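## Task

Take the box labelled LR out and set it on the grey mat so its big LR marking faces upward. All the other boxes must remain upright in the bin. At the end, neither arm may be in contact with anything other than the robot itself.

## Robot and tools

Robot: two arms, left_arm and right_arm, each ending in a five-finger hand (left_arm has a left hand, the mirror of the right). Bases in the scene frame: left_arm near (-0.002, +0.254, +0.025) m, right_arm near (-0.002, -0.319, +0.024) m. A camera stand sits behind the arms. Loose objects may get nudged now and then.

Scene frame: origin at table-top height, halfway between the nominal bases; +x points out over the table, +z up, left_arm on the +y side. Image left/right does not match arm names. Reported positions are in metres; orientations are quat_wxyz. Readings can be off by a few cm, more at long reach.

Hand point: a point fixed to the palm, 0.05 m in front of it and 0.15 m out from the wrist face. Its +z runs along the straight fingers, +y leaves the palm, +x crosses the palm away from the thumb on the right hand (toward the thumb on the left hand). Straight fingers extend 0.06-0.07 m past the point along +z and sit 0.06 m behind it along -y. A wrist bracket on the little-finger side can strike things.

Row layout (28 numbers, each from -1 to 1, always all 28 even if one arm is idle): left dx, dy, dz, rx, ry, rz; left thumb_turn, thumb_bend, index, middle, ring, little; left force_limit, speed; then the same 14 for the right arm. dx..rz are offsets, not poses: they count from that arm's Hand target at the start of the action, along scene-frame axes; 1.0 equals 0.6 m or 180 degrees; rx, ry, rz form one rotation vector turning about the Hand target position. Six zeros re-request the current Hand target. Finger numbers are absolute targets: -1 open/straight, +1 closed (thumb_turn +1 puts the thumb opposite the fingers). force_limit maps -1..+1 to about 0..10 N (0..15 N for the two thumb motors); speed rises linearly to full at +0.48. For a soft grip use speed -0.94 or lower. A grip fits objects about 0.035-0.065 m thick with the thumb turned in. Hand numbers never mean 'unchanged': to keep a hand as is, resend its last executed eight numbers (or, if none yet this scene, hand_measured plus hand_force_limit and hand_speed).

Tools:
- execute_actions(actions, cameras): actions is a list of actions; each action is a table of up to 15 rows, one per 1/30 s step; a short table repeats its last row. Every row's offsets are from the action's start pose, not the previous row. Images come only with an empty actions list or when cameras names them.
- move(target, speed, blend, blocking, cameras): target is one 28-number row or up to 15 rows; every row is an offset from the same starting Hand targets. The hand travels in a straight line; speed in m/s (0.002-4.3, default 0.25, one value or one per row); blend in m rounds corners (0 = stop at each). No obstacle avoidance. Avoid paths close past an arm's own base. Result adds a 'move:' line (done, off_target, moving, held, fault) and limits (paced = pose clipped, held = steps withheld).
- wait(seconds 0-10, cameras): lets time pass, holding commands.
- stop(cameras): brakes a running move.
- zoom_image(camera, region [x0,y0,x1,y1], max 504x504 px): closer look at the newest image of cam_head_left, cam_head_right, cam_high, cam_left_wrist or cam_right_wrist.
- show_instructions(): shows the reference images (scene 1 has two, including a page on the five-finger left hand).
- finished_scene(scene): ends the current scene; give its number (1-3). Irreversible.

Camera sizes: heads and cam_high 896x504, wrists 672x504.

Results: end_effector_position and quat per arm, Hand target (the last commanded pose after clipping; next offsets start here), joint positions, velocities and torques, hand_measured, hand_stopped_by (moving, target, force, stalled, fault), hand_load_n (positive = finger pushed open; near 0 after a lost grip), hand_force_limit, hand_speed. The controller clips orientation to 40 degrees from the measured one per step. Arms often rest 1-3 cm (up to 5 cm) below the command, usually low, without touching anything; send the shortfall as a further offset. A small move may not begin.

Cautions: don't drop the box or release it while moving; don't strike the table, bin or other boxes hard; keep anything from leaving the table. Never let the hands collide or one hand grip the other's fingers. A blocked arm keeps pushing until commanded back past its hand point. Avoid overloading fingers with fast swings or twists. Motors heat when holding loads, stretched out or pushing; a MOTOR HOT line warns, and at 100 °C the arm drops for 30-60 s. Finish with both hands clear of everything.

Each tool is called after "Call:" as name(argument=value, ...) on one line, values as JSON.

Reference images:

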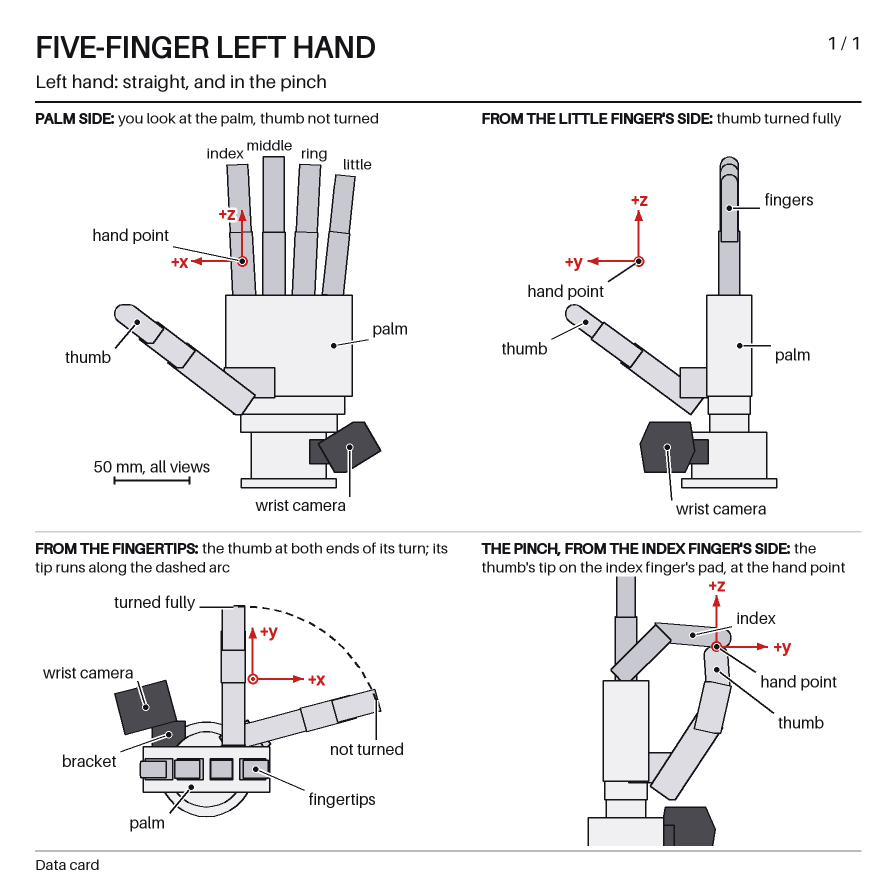

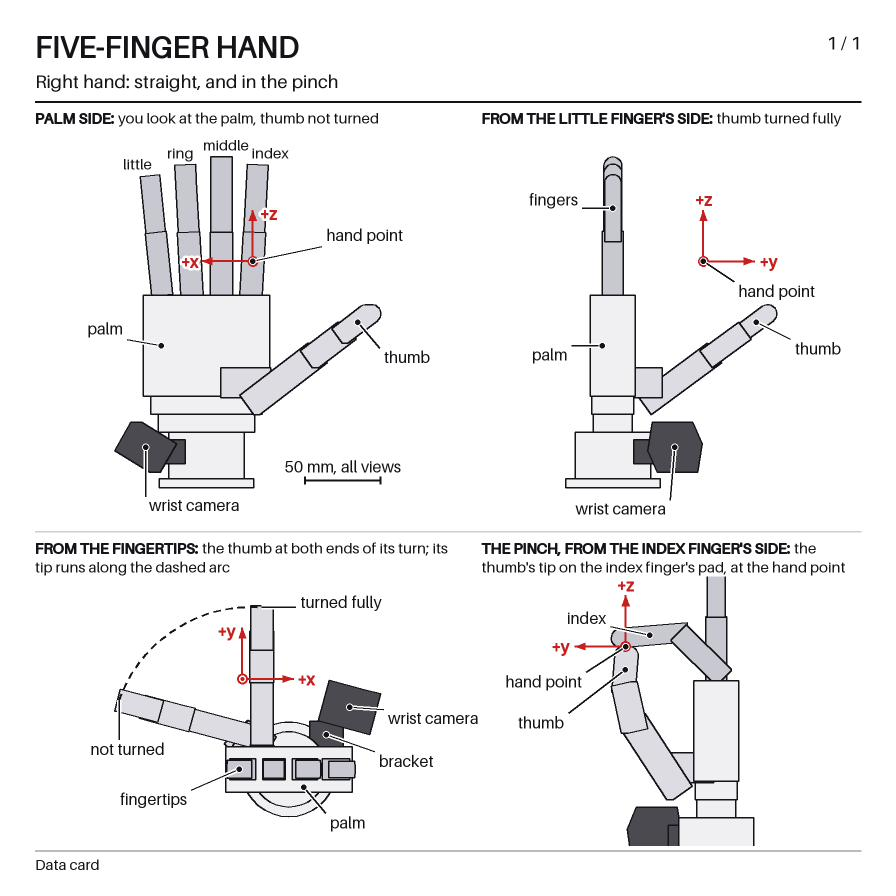

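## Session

Call:
execute_actions(actions=[])

Call:
zoom_image(camera="cam_left_wrist", region=[200, 100, 600, 450])

Call:
zoom_image(camera="cam_right_wrist", region=[100, 100, 500, 450])

Scene clock: 0.00 s.
left_arm: end_effector_position=(+0.2241, +0.0667, +0.2053) hand_measured=(-1.000, -1.000, -1.000, -1.000, -1.000, -1.000) hand_load_n=(+0.0, +0.0, +0.0, +0.0, +0.0, +0.0) hand_stopped_by=(target, target, target, target, target, target) hand_force_limit=0.00 hand_speed=-0.80 end_effector_quat_wxyz=(+0.471, -0.358, +0.682, -0.430) | right_arm: end_effector_position=(+0.2559, -0.1058, +0.1820) hand_measured=(-1.000, -1.000, -1.000, -1.000, -1.000, -1.000) hand_load_n=(+0.0, +0.0, +0.0, +0.0, +0.0, +0.0) hand_stopped_by=(target, target, target, target, target, target) hand_force_limit=0.00 hand_speed=-0.80 end_effector_quat_wxyz=(-0.061, +0.836, +0.542, +0.055)
Joint positions: left_arm=[-1.18 0.372 0.302 -0.233 -0.897 0.109] | right_arm=[0.826 1.15 0.956 -1.237 -0.089 -1.876]
Joint velocities: within noise
Joint torques (N m): no reading
Heat: left arm: hottest elbow 32 °C; right arm: hottest waist 30 °C.
Hand target: left_arm +0.2253, +0.0636, +0.2177; +0.471, -0.361, +0.675, -0.439 | right_arm +0.2612, -0.1000, +0.1903; -0.064, +0.835, +0.542, +0.065

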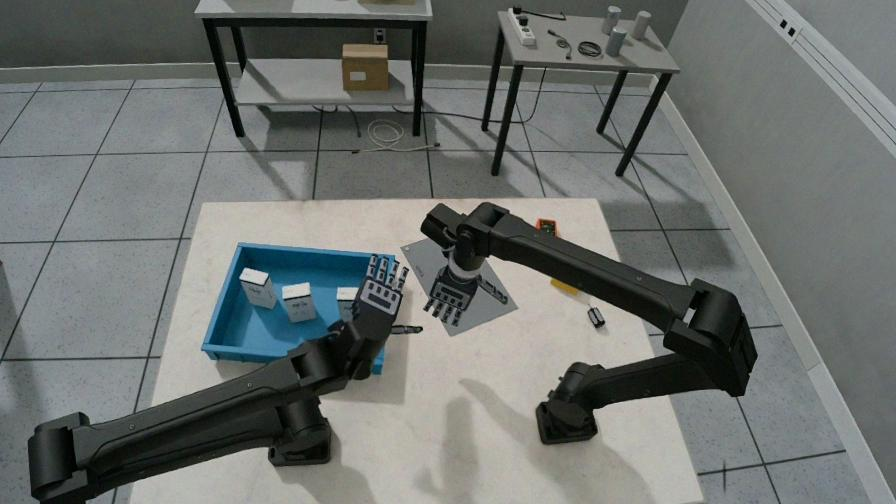

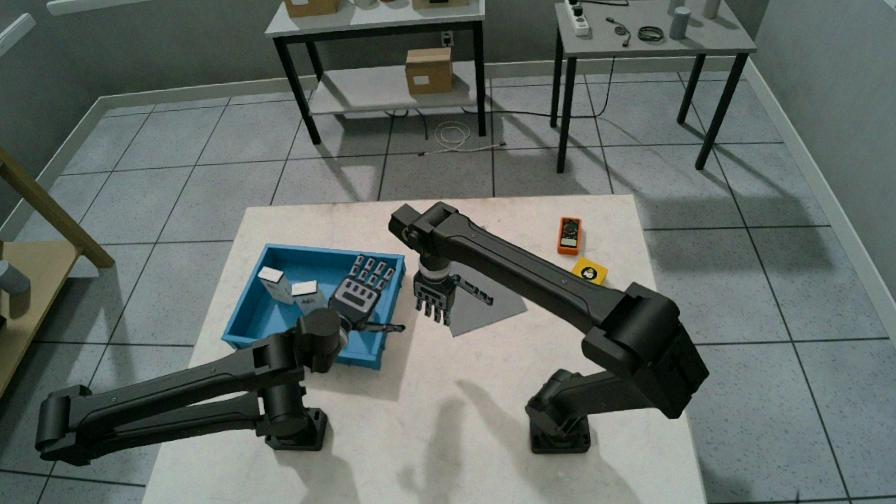

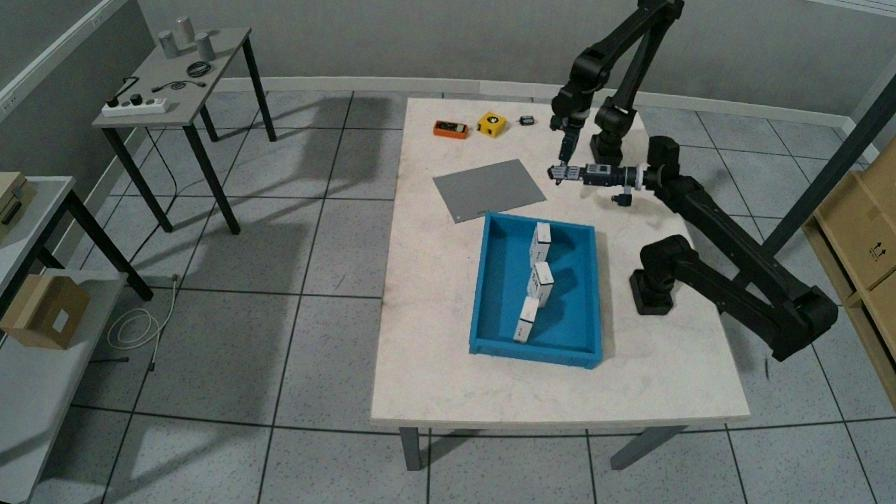

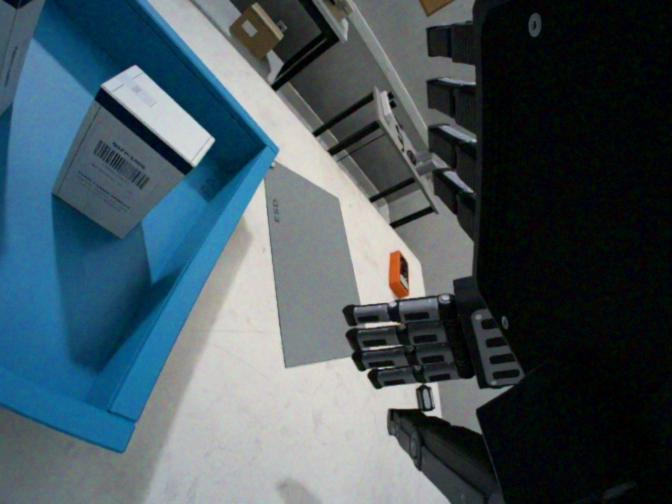

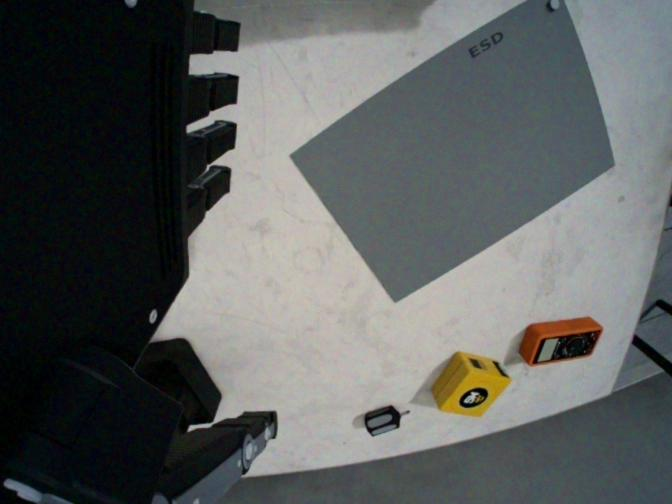

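Scaled by 1.260 from the camera's 672x504 image, which has a finer 960x720 frame.

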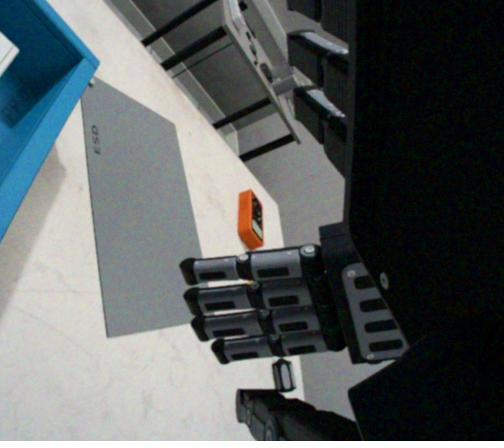

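Scaled by 1.260 from the camera's 672x504 image, which has a finer 960x720 frame.

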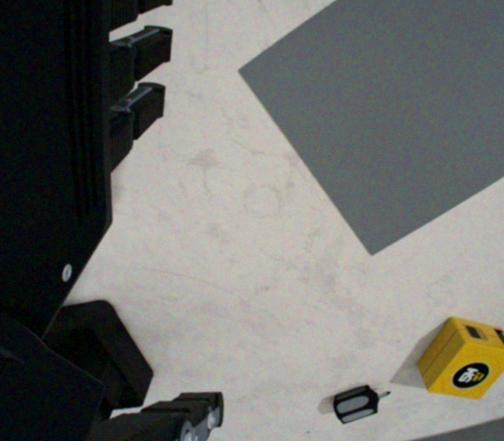

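Call:
zoom_image(camera="cam_head_left", region=[190, 230, 420, 380])

Call:
zoom_image(camera="cam_head_right", region=[220, 230, 420, 380])

Call:
zoom_image(camera="cam_high", region=[460, 200, 620, 370])

Call:
zoom_image(camera="cam_left_wrist", region=[0, 0, 280, 250])

Scaled by 2.191.

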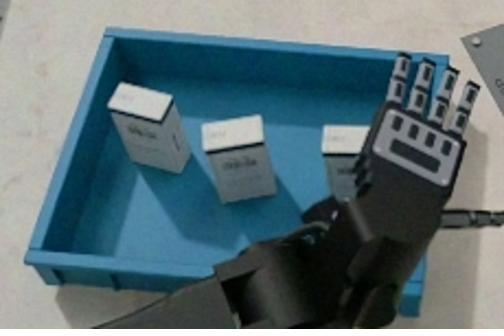

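Scaled by 2.520.

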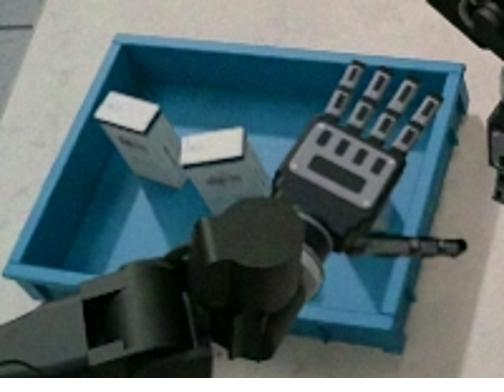

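Scaled by 2.965.

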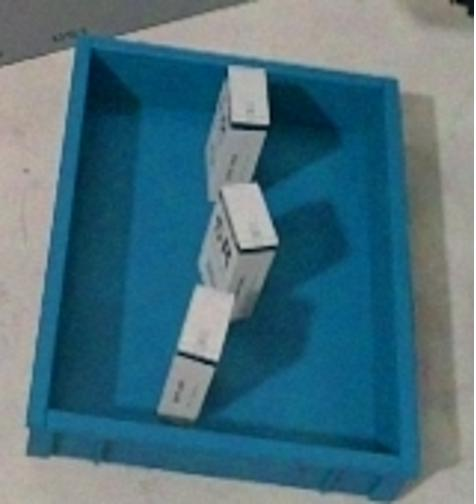

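Scaled by 1.800 from the camera's 672x504 image, which has a finer 960x720 frame.

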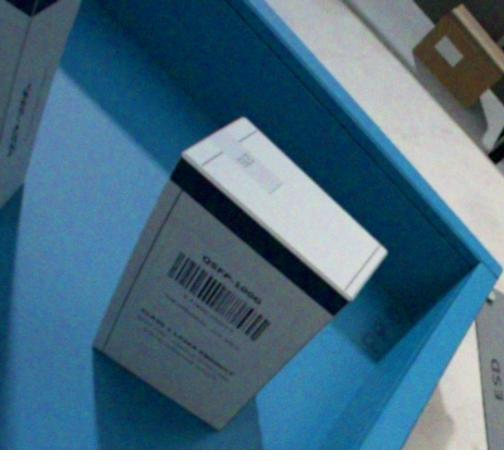

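Call:
zoom_image(camera="cam_high", region=[520, 215, 560, 255])

Call:
zoom_image(camera="cam_high", region=[515, 255, 565, 305])

Call:
zoom_image(camera="cam_high", region=[500, 290, 550, 350])

Scaled by 12.600.

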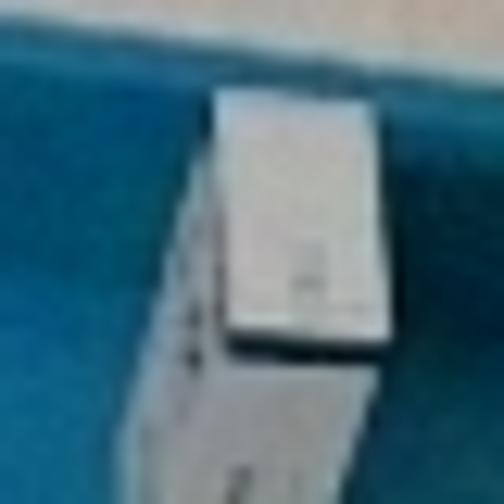

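Scaled by 10.080.

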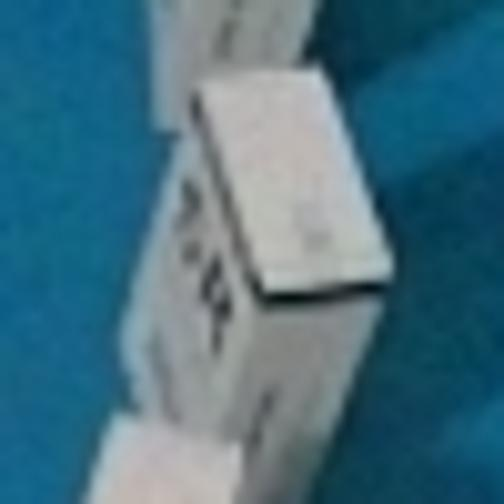

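Scaled by 8.400.

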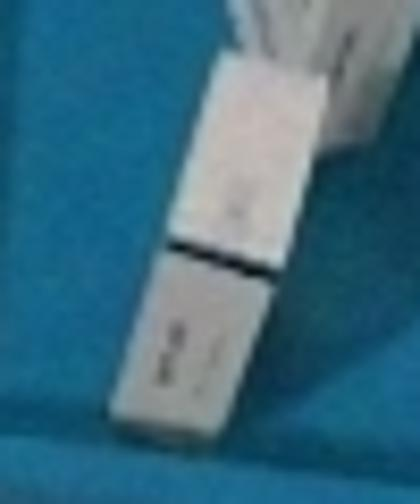

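Call:
move(target=[[0.033,0.083,0.2,-0.008,0.225,0.078,-1,-1,-1,-1,-1,-1,0,-0.8,0.05,-0.2,0.15,0,0,0,-1,-1,-1,-1,-1,-1,0,-0.8],[0.28,0.227,0.203,-0.016,0.45,0.155,-1,-1,-1,-1,-1,-1,0,-0.8,0.1,-0.5,0.18,0,0,0,-1,-1,-1,-1,-1,-1,0,-0.8]], speed=0.25, blend=0.04, cameras=["all"])

Scene clock: 5.60 s.
left_arm: end_effector_position=(+0.3854, +0.1978, +0.3295) hand_measured=(-1.000, -1.000, -1.000, -1.000, -1.000, -1.000) hand_load_n=(+0.0, +0.0, +0.0, +0.0, +0.0, +0.0) hand_stopped_by=(target, target, target, target, target, target) hand_force_limit=0.00 hand_speed=-0.80 end_effector_quat_wxyz=(-0.019, +0.710, -0.703, +0.026) | right_arm: end_effector_position=(+0.3061, -0.3956, +0.2791) hand_measured=(-1.000, -1.000, -1.000, -1.000, -1.000, -1.000) hand_load_n=(+0.0, +0.0, +0.0, +0.0, +0.0, +0.0) hand_stopped_by=(target, target, target, target, target, target) hand_force_limit=0.00 hand_speed=-0.80 end_effector_quat_wxyz=(+0.093, +0.951, +0.295, -0.003)
Joint positions: left_arm=[-0.057 1.476 1.639 -1.67 0.007 -0.062] | right_arm=[0.07 1.089 1.114 -1.561 0.183 -2.091]
Joint torques (N m): left_arm=[-0.5 -11.16 11.58 0.02 0.18 0.2] | right_arm=[-0.21 -4.72 12.66 -0.39 0.11 -0.05]
Heat: left arm: hottest elbow 33 °C; right arm: hottest waist 30 °C.
Hand target: left_arm +0.3933, +0.1999, +0.3396; +0.000, +0.707, -0.707, +0.001 | right_arm +0.3211, -0.4000, +0.2982; -0.064, +0.835, +0.542, +0.065
Off the commanded pose: left_arm 0.013 m, 4 deg | right_arm 0.025 m, 37 deg.
joint sent to its limit (left arm) — joint 4 (wrist pitch), lower limit. The joint targets are off in orientation, not in position.
joint sent to its limit (right arm) — joint 6 (wrist roll), lower limit. The joint targets are off in orientation, not in position.
move: off_target (left_arm, right_arm)

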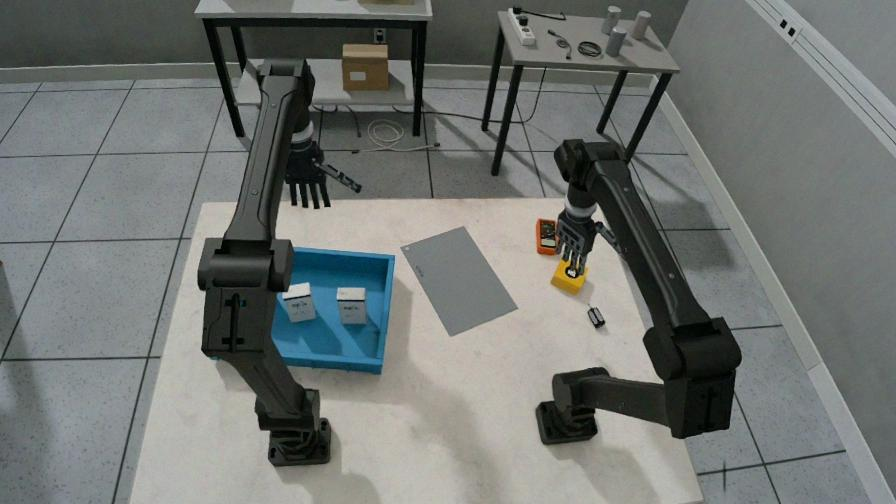

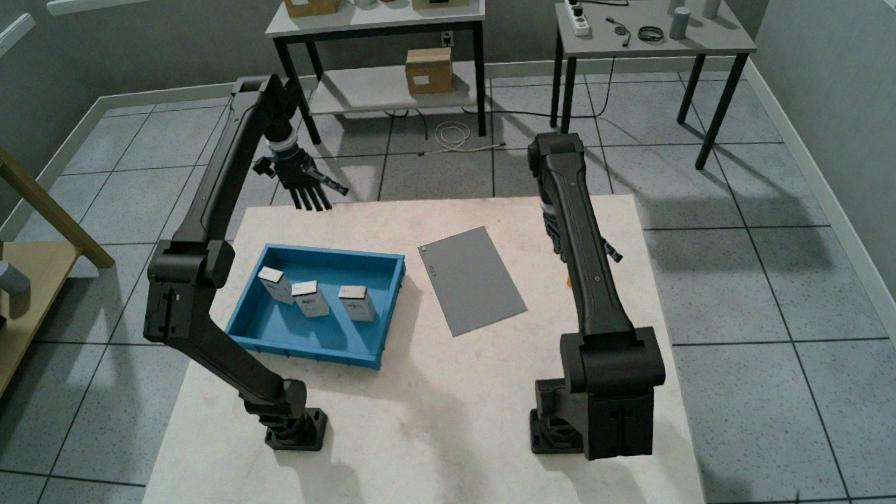

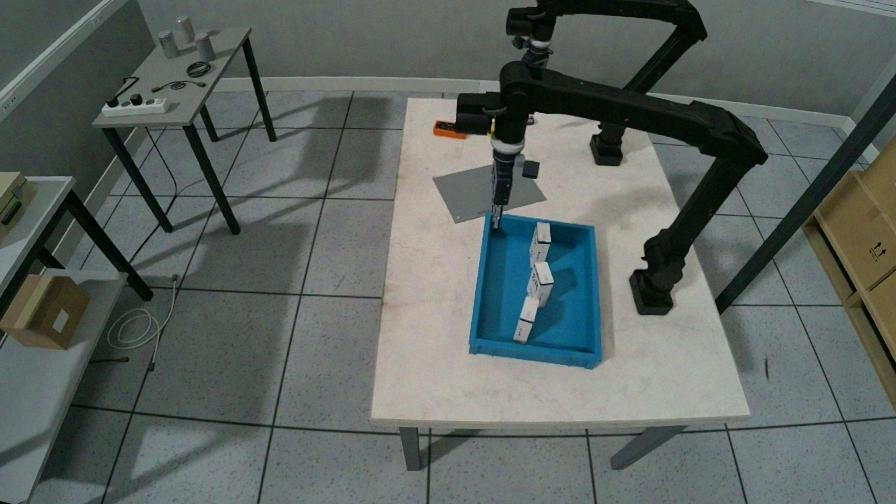

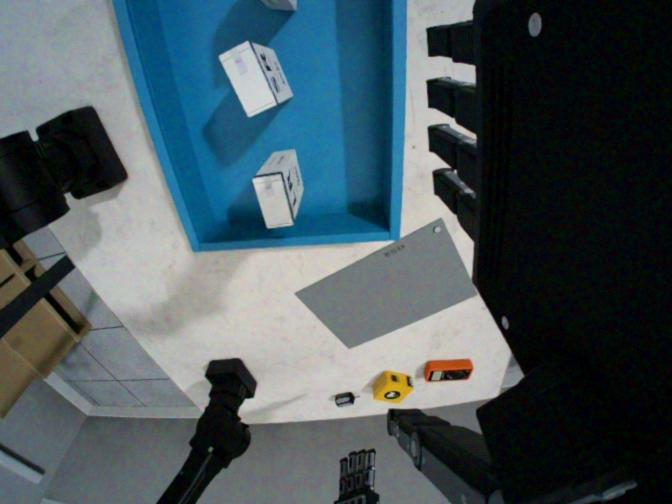

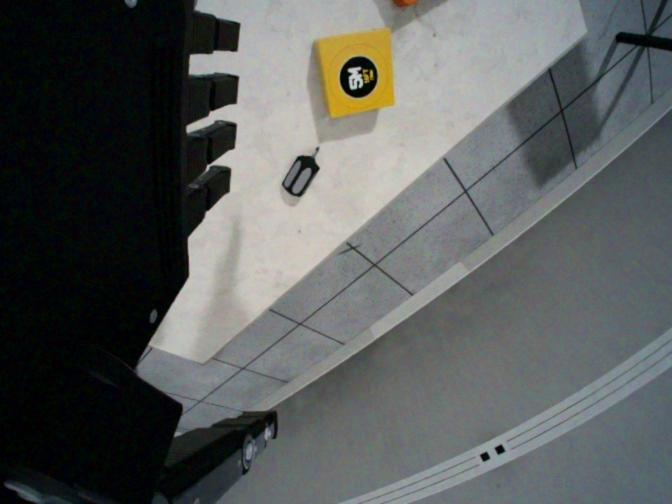

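Call:
zoom_image(camera="cam_left_wrist", region=[210, 0, 330, 240])

Call:
zoom_image(camera="cam_left_wrist", region=[240, 140, 320, 240])

Call:
zoom_image(camera="cam_left_wrist", region=[210, 30, 310, 130])

Scaled by 2.100 from the camera's 672x504 image, which has a finer 960x720 frame.

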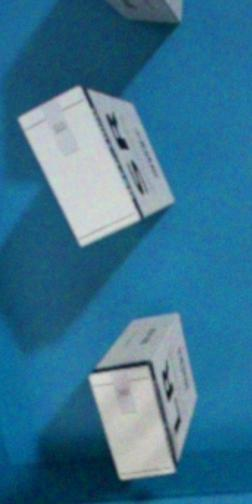

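Scaled by 5.040 from the camera's 672x504 image, which has a finer 960x720 frame.

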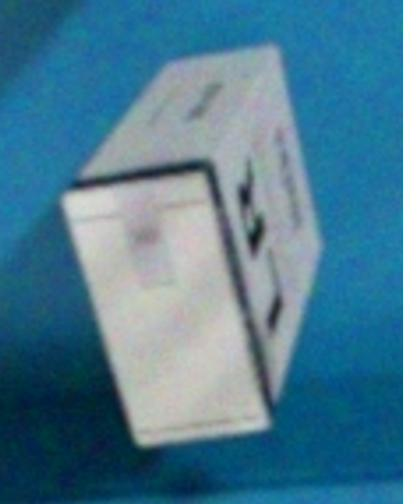

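Scaled by 5.040 from the camera's 672x504 image, which has a finer 960x720 frame.

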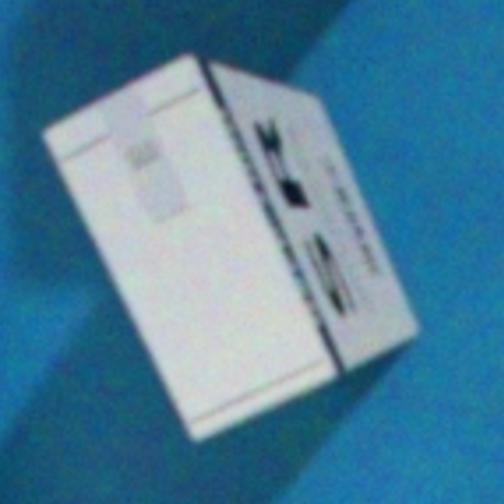

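Call:
zoom_image(camera="cam_head_left", region=[270, 240, 410, 380])

Scaled by 3.600.

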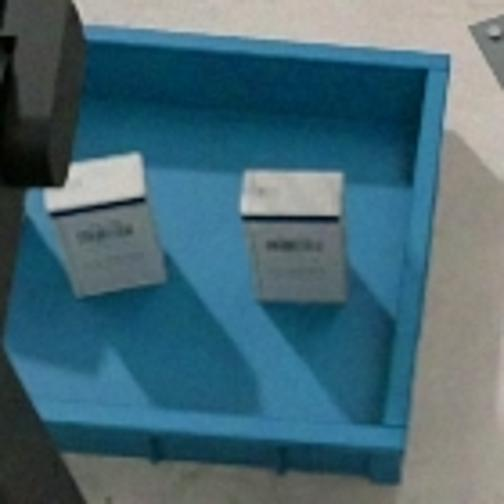

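Call:
move(target=[[-0.105,-0.058,0,0,0,-0.5,1,-1,-0.65,-0.65,-0.65,-0.65,0,-0.3,0,0,0,0,0,0,-1,-1,-1,-1,-1,-1,0,-0.8],[-0.184,-0.095,-0.133,-0.1954,-0.1954,-0.4718,1,-1,-0.65,-0.65,-0.65,-0.65,0,-0.3,0,0,0,0,0,0,-1,-1,-1,-1,-1,-1,0,-0.8]], speed=0.3, blend=0.04, cameras=["cam_head_left", "cam_high", "cam_left_wrist"])

Scene clock: 12.87 s.
left_arm: end_effector_position=(+0.2802, +0.1402, +0.2603) hand_measured=(+1.000, -1.000, -0.650, -0.650, -0.650, -0.650) hand_load_n=(+0.0, +0.0, +0.0, +0.0, +0.0, +0.0) hand_stopped_by=(target, target, target, target, target, target) hand_force_limit=0.00 hand_speed=-0.30 end_effector_quat_wxyz=(-0.010, -0.003, +0.924, -0.381) | right_arm: end_effector_position=(+0.3061, -0.3956, +0.2789) hand_measured=(-1.000, -1.000, -1.000, -1.000, -1.000, -1.000) hand_load_n=(+0.0, +0.0, +0.0, +0.0, +0.0, +0.0) hand_stopped_by=(target, target, target, target, target, target) hand_force_limit=0.00 hand_speed=-0.80 end_effector_quat_wxyz=(+0.093, +0.951, +0.295, -0.003)
Joint positions: left_arm=[-0.067 1.161 1.119 -1.491 0.782 1.487] | right_arm=[0.07 1.09 1.114 -1.561 0.183 -2.091]
Joint torques (N m): left_arm=[0.03 -7.3 8.08 0.76 0.71 0.26] | right_arm=[-0.21 -4.37 12.7 -0.47 0.11 -0.06]
Heat: left arm: hottest elbow 34 °C; right arm: hottest waist 30 °C.
Hand target: left_arm +0.2829, +0.1430, +0.2598; -0.001, +0.001, +0.924, -0.383 | right_arm +0.3212, -0.4000, +0.2982; -0.064, +0.835, +0.542, +0.066
Off the commanded pose: left_arm 0.004 m, 1 deg | right_arm 0.025 m, 37 deg.
joint sent to its limit (right arm) — joint 6 (wrist roll), lower limit. The joint targets are off in orientation, not in position.
move: off_target (right_arm)
Images, in order (width x height): cam_head_left 896x504, cam_high 896x504, cam_left_wrist 672x504.

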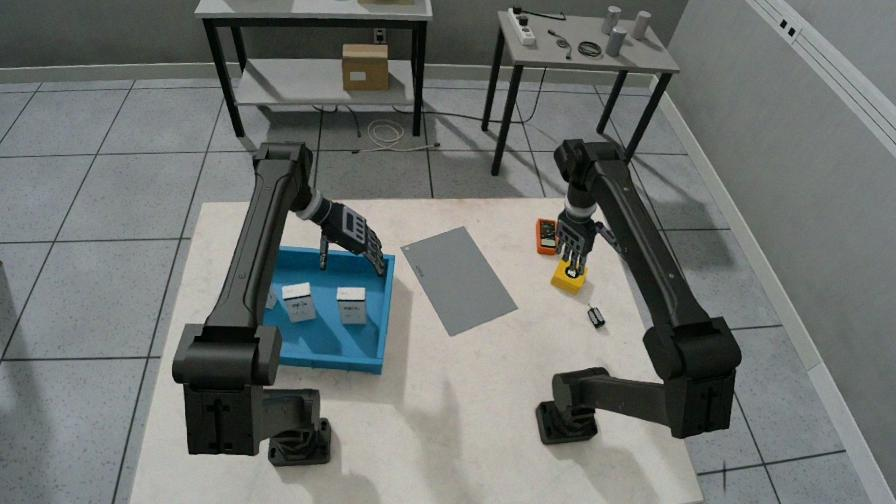

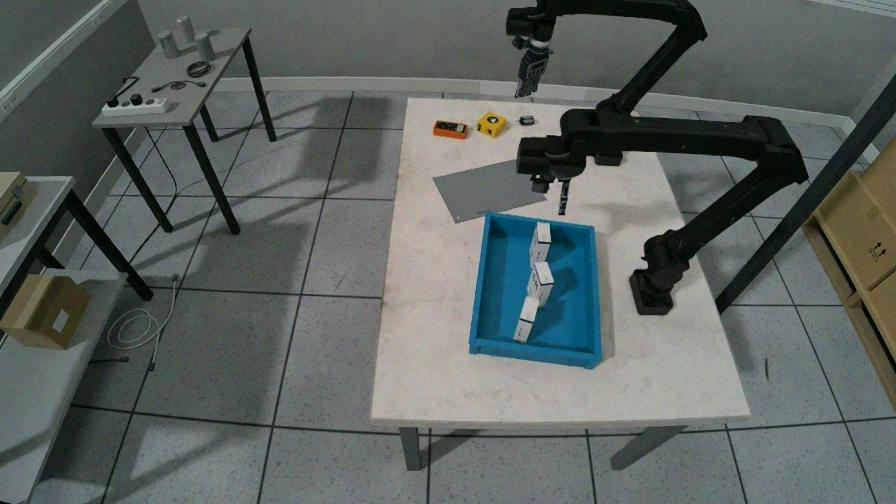

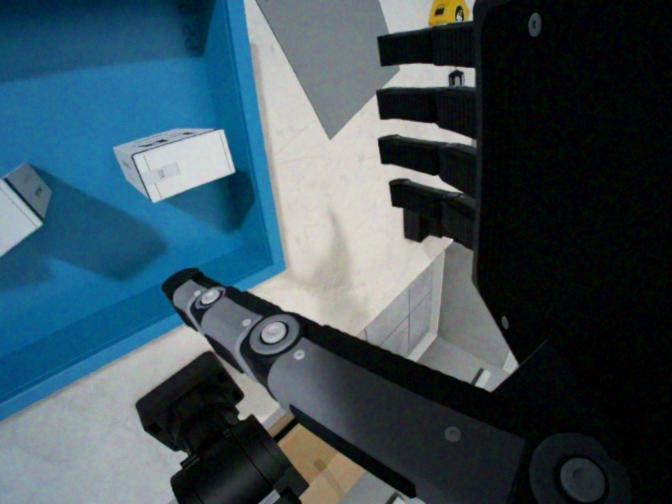

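Call:
zoom_image(camera="cam_left_wrist", region=[100, 110, 250, 220])

Call:
move(target=[0.012,0.012,-0.15,0,0,0,1,-1,-0.65,-0.65,-0.65,-0.65,0,-0.3,0,0,0,0,0,0,-1,-1,-1,-1,-1,-1,0,-0.8], speed=0.12, cameras=["cam_head_left", "cam_high", "cam_left_wrist", "cam_head_right"])

Call:
zoom_image(camera="cam_head_left", region=[280, 220, 420, 360])

Call:
zoom_image(camera="cam_left_wrist", region=[100, 80, 450, 320])

Call:
zoom_image(camera="cam_high", region=[480, 140, 620, 280])

Scaled by 3.360 from the camera's 672x504 image, which has a finer 960x720 frame.

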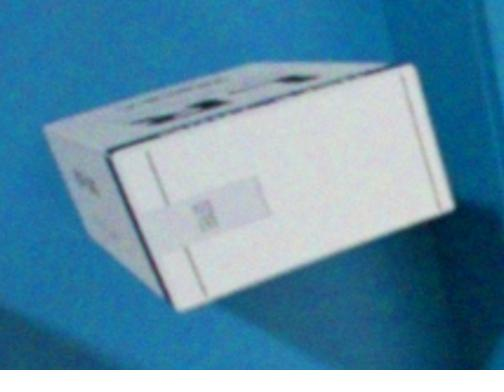

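Scene clock: 15.63 s.
left_arm: end_effector_position=(+0.2860, +0.1474, +0.1748) hand_measured=(+1.000, -1.000, -0.650, -0.650, -0.650, -0.650) hand_load_n=(+0.0, +0.0, +0.0, +0.0, +0.0, +0.0) hand_stopped_by=(target, target, target, target, target, target) hand_force_limit=0.00 hand_speed=-0.30 end_effector_quat_wxyz=(-0.003, +0.000, +0.924, -0.382) | right_arm: end_effector_position=(+0.3061, -0.3956, +0.2789) hand_measured=(-1.000, -1.000, -1.000, -1.000, -1.000, -1.000) hand_load_n=(+0.0, +0.0, +0.0, +0.0, +0.0, +0.0) hand_stopped_by=(target, target, target, target, target, target) hand_force_limit=0.00 hand_speed=-0.80 end_effector_quat_wxyz=(+0.093, +0.951, +0.295, -0.003)
Joint positions: left_arm=[-0.043 1.208 0.93 -1.264 0.783 1.52] | right_arm=[0.07 1.09 1.114 -1.561 0.183 -2.091]
Joint torques (N m): left_arm=[-0.26 -5.42 7.87 0.88 0.77 0.28] | right_arm=[-0.26 -4.25 12.67 -0.47 0.11 -0.06]
Heat: left arm: hottest elbow 34 °C; right arm: hottest waist 30 °C.
Hand target: left_arm +0.2901, +0.1502, +0.1698; -0.001, +0.001, +0.924, -0.383 | right_arm +0.3212, -0.4000, +0.2982; -0.064, +0.835, +0.542, +0.066
Off the commanded pose: left_arm 0.007 m, 0 deg | right_arm 0.025 m, 37 deg.
joint sent to its limit (right arm) — joint 6 (wrist roll), lower limit. The joint targets are off in orientation, not in position.
move: off_target (right_arm)
Images, in order (width x height): cam_head_left 896x504, cam_head_right 896x504, cam_high 896x504, cam_left_wrist 672x504.

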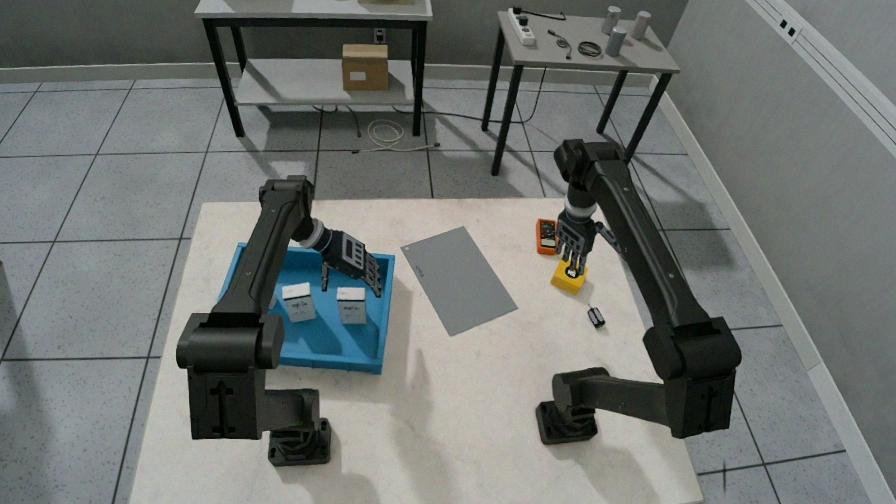

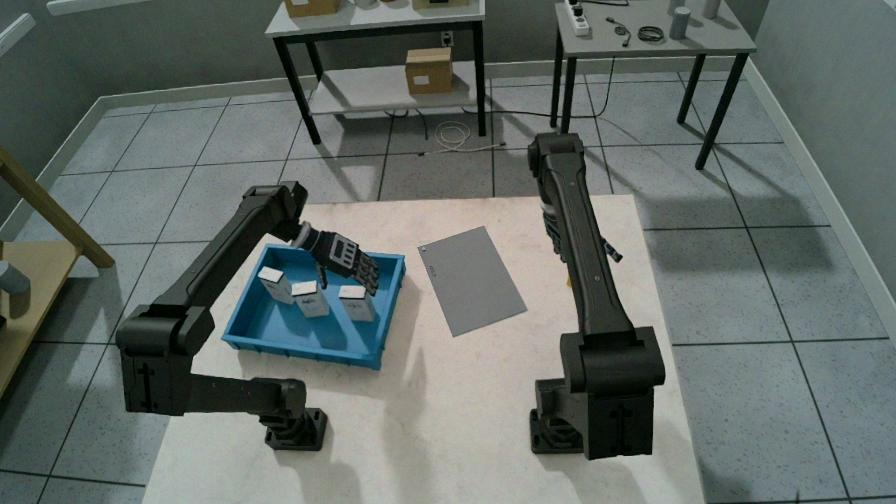

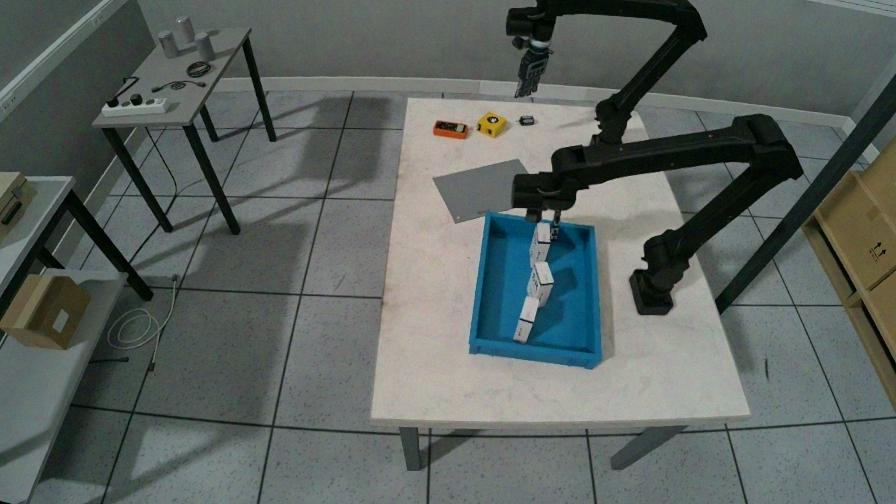

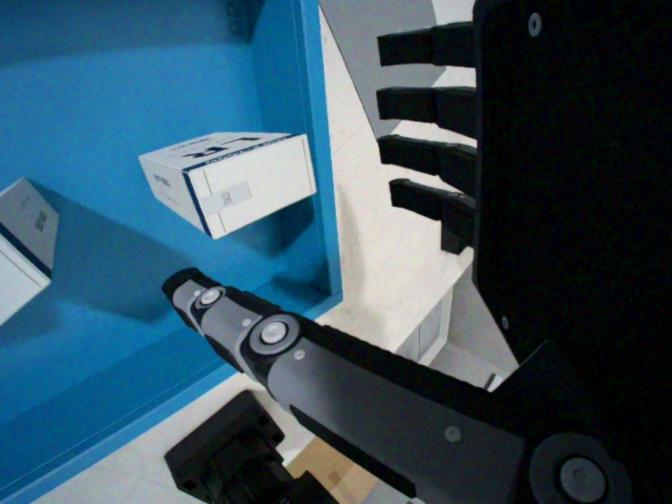

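Scaled by 3.600.

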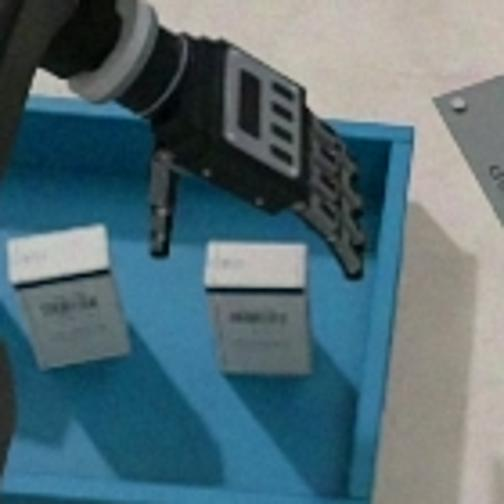

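Scaled by 1.440 from the camera's 672x504 image, which has a finer 960x720 frame.

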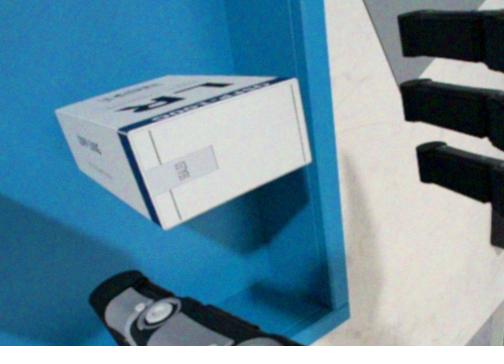

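Scaled by 3.600.

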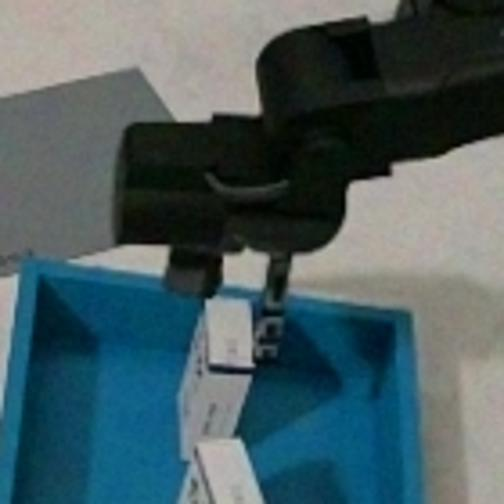

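Call:
move(target=[0.024,0.003,-0.095,0,0,0,1,-1,-0.65,-0.65,-0.65,-0.65,0,-0.3,0,0,0,0,0,0,-1,-1,-1,-1,-1,-1,0,-0.8], speed=0.08, cameras=["cam_head_left", "cam_high", "cam_left_wrist"])

Call:
zoom_image(camera="cam_head_left", region=[280, 220, 420, 360])

Call:
zoom_image(camera="cam_left_wrist", region=[100, 80, 450, 320])

Call:
zoom_image(camera="cam_high", region=[510, 180, 580, 250])

Scene clock: 19.30 s.
left_arm: end_effector_position=(+0.3015, +0.1490, +0.1185) hand_measured=(+1.000, -1.000, -0.650, -0.650, -0.650, -0.650) hand_load_n=(+0.0, +0.0, +0.0, +0.0, +0.0, +0.0) hand_stopped_by=(target, target, target, target, target, target) hand_force_limit=0.00 hand_speed=-0.30 end_effector_quat_wxyz=(-0.002, +0.000, +0.924, -0.382) | right_arm: end_effector_position=(+0.3061, -0.3956, +0.2789) hand_measured=(-1.000, -1.000, -1.000, -1.000, -1.000, -1.000) hand_load_n=(+0.0, +0.0, +0.0, +0.0, +0.0, +0.0) hand_stopped_by=(target, target, target, target, target, target) hand_force_limit=0.00 hand_speed=-0.80 end_effector_quat_wxyz=(+0.093, +0.951, +0.295, -0.003)
Joint positions: left_arm=[-0.036 1.31 0.859 -1.096 0.784 1.53] | right_arm=[0.07 1.09 1.114 -1.561 0.183 -2.091]
Joint torques (N m): left_arm=[-0.44 -6.18 7.25 0.76 0.74 0.27] | right_arm=[-0.21 -4.37 12.71 -0.47 0.11 -0.06]
Heat: left arm: hottest elbow 34 °C; right arm: hottest waist 30 °C.
Hand target: left_arm +0.3044, +0.1520, +0.1128; -0.001, +0.001, +0.924, -0.383 | right_arm +0.3212, -0.4000, +0.2982; -0.064, +0.835, +0.542, +0.066
Off the commanded pose: left_arm 0.007 m, 0 deg | right_arm 0.025 m, 37 deg.
joint sent to its limit (right arm) — joint 6 (wrist roll), lower limit. The joint targets are off in orientation, not in position.
move: off_target (right_arm)
Images, in order (width x height): cam_head_left 896x504, cam_high 896x504, cam_left_wrist 672x504.

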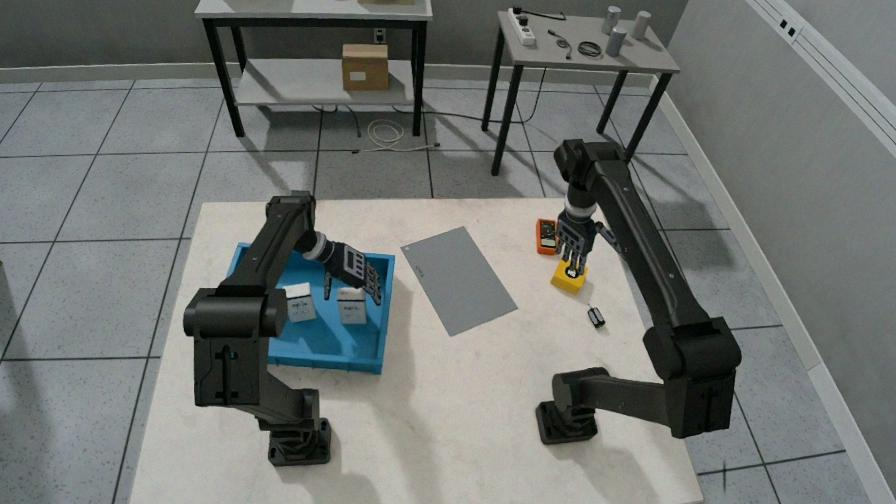

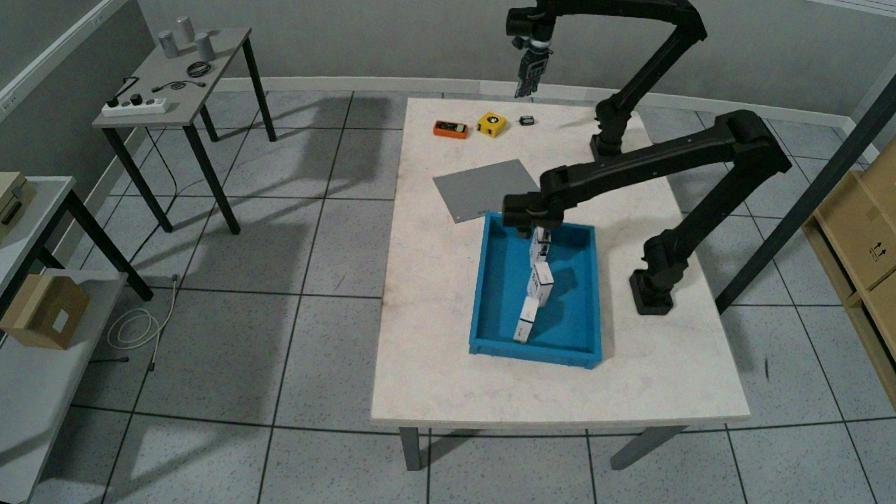

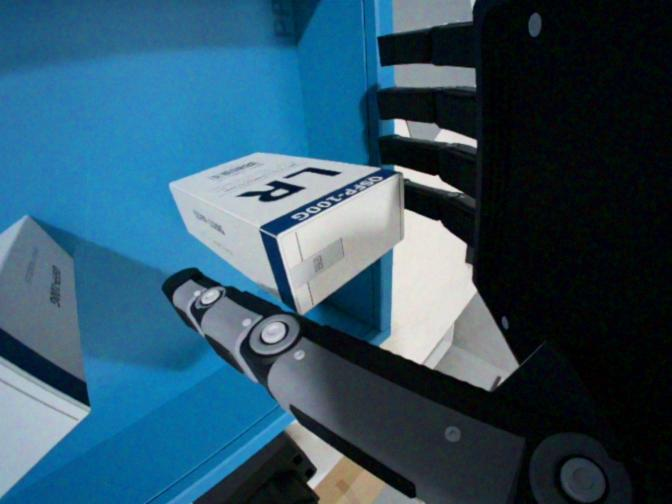

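Scaled by 3.600.

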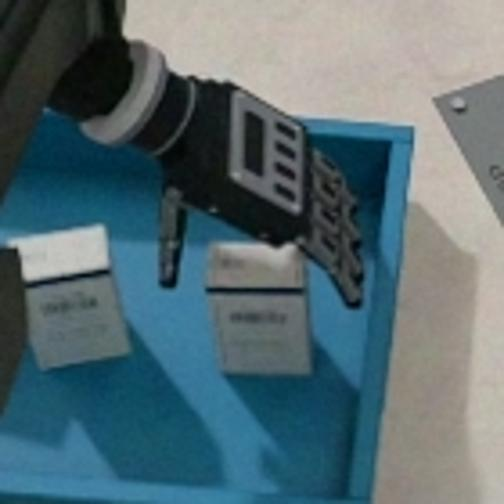

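Scaled by 1.440 from the camera's 672x504 image, which has a finer 960x720 frame.

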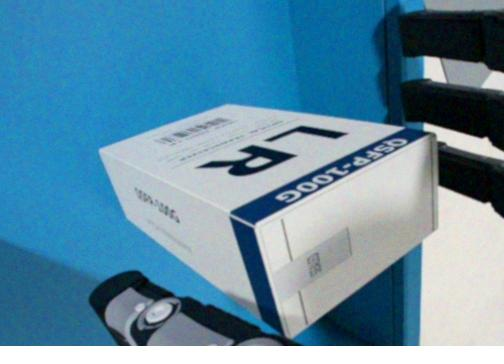

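Scaled by 7.200.

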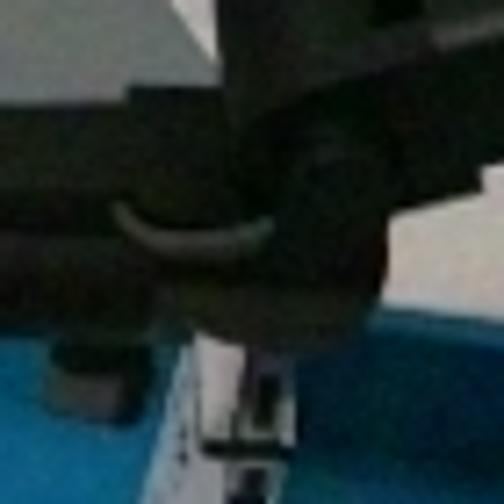

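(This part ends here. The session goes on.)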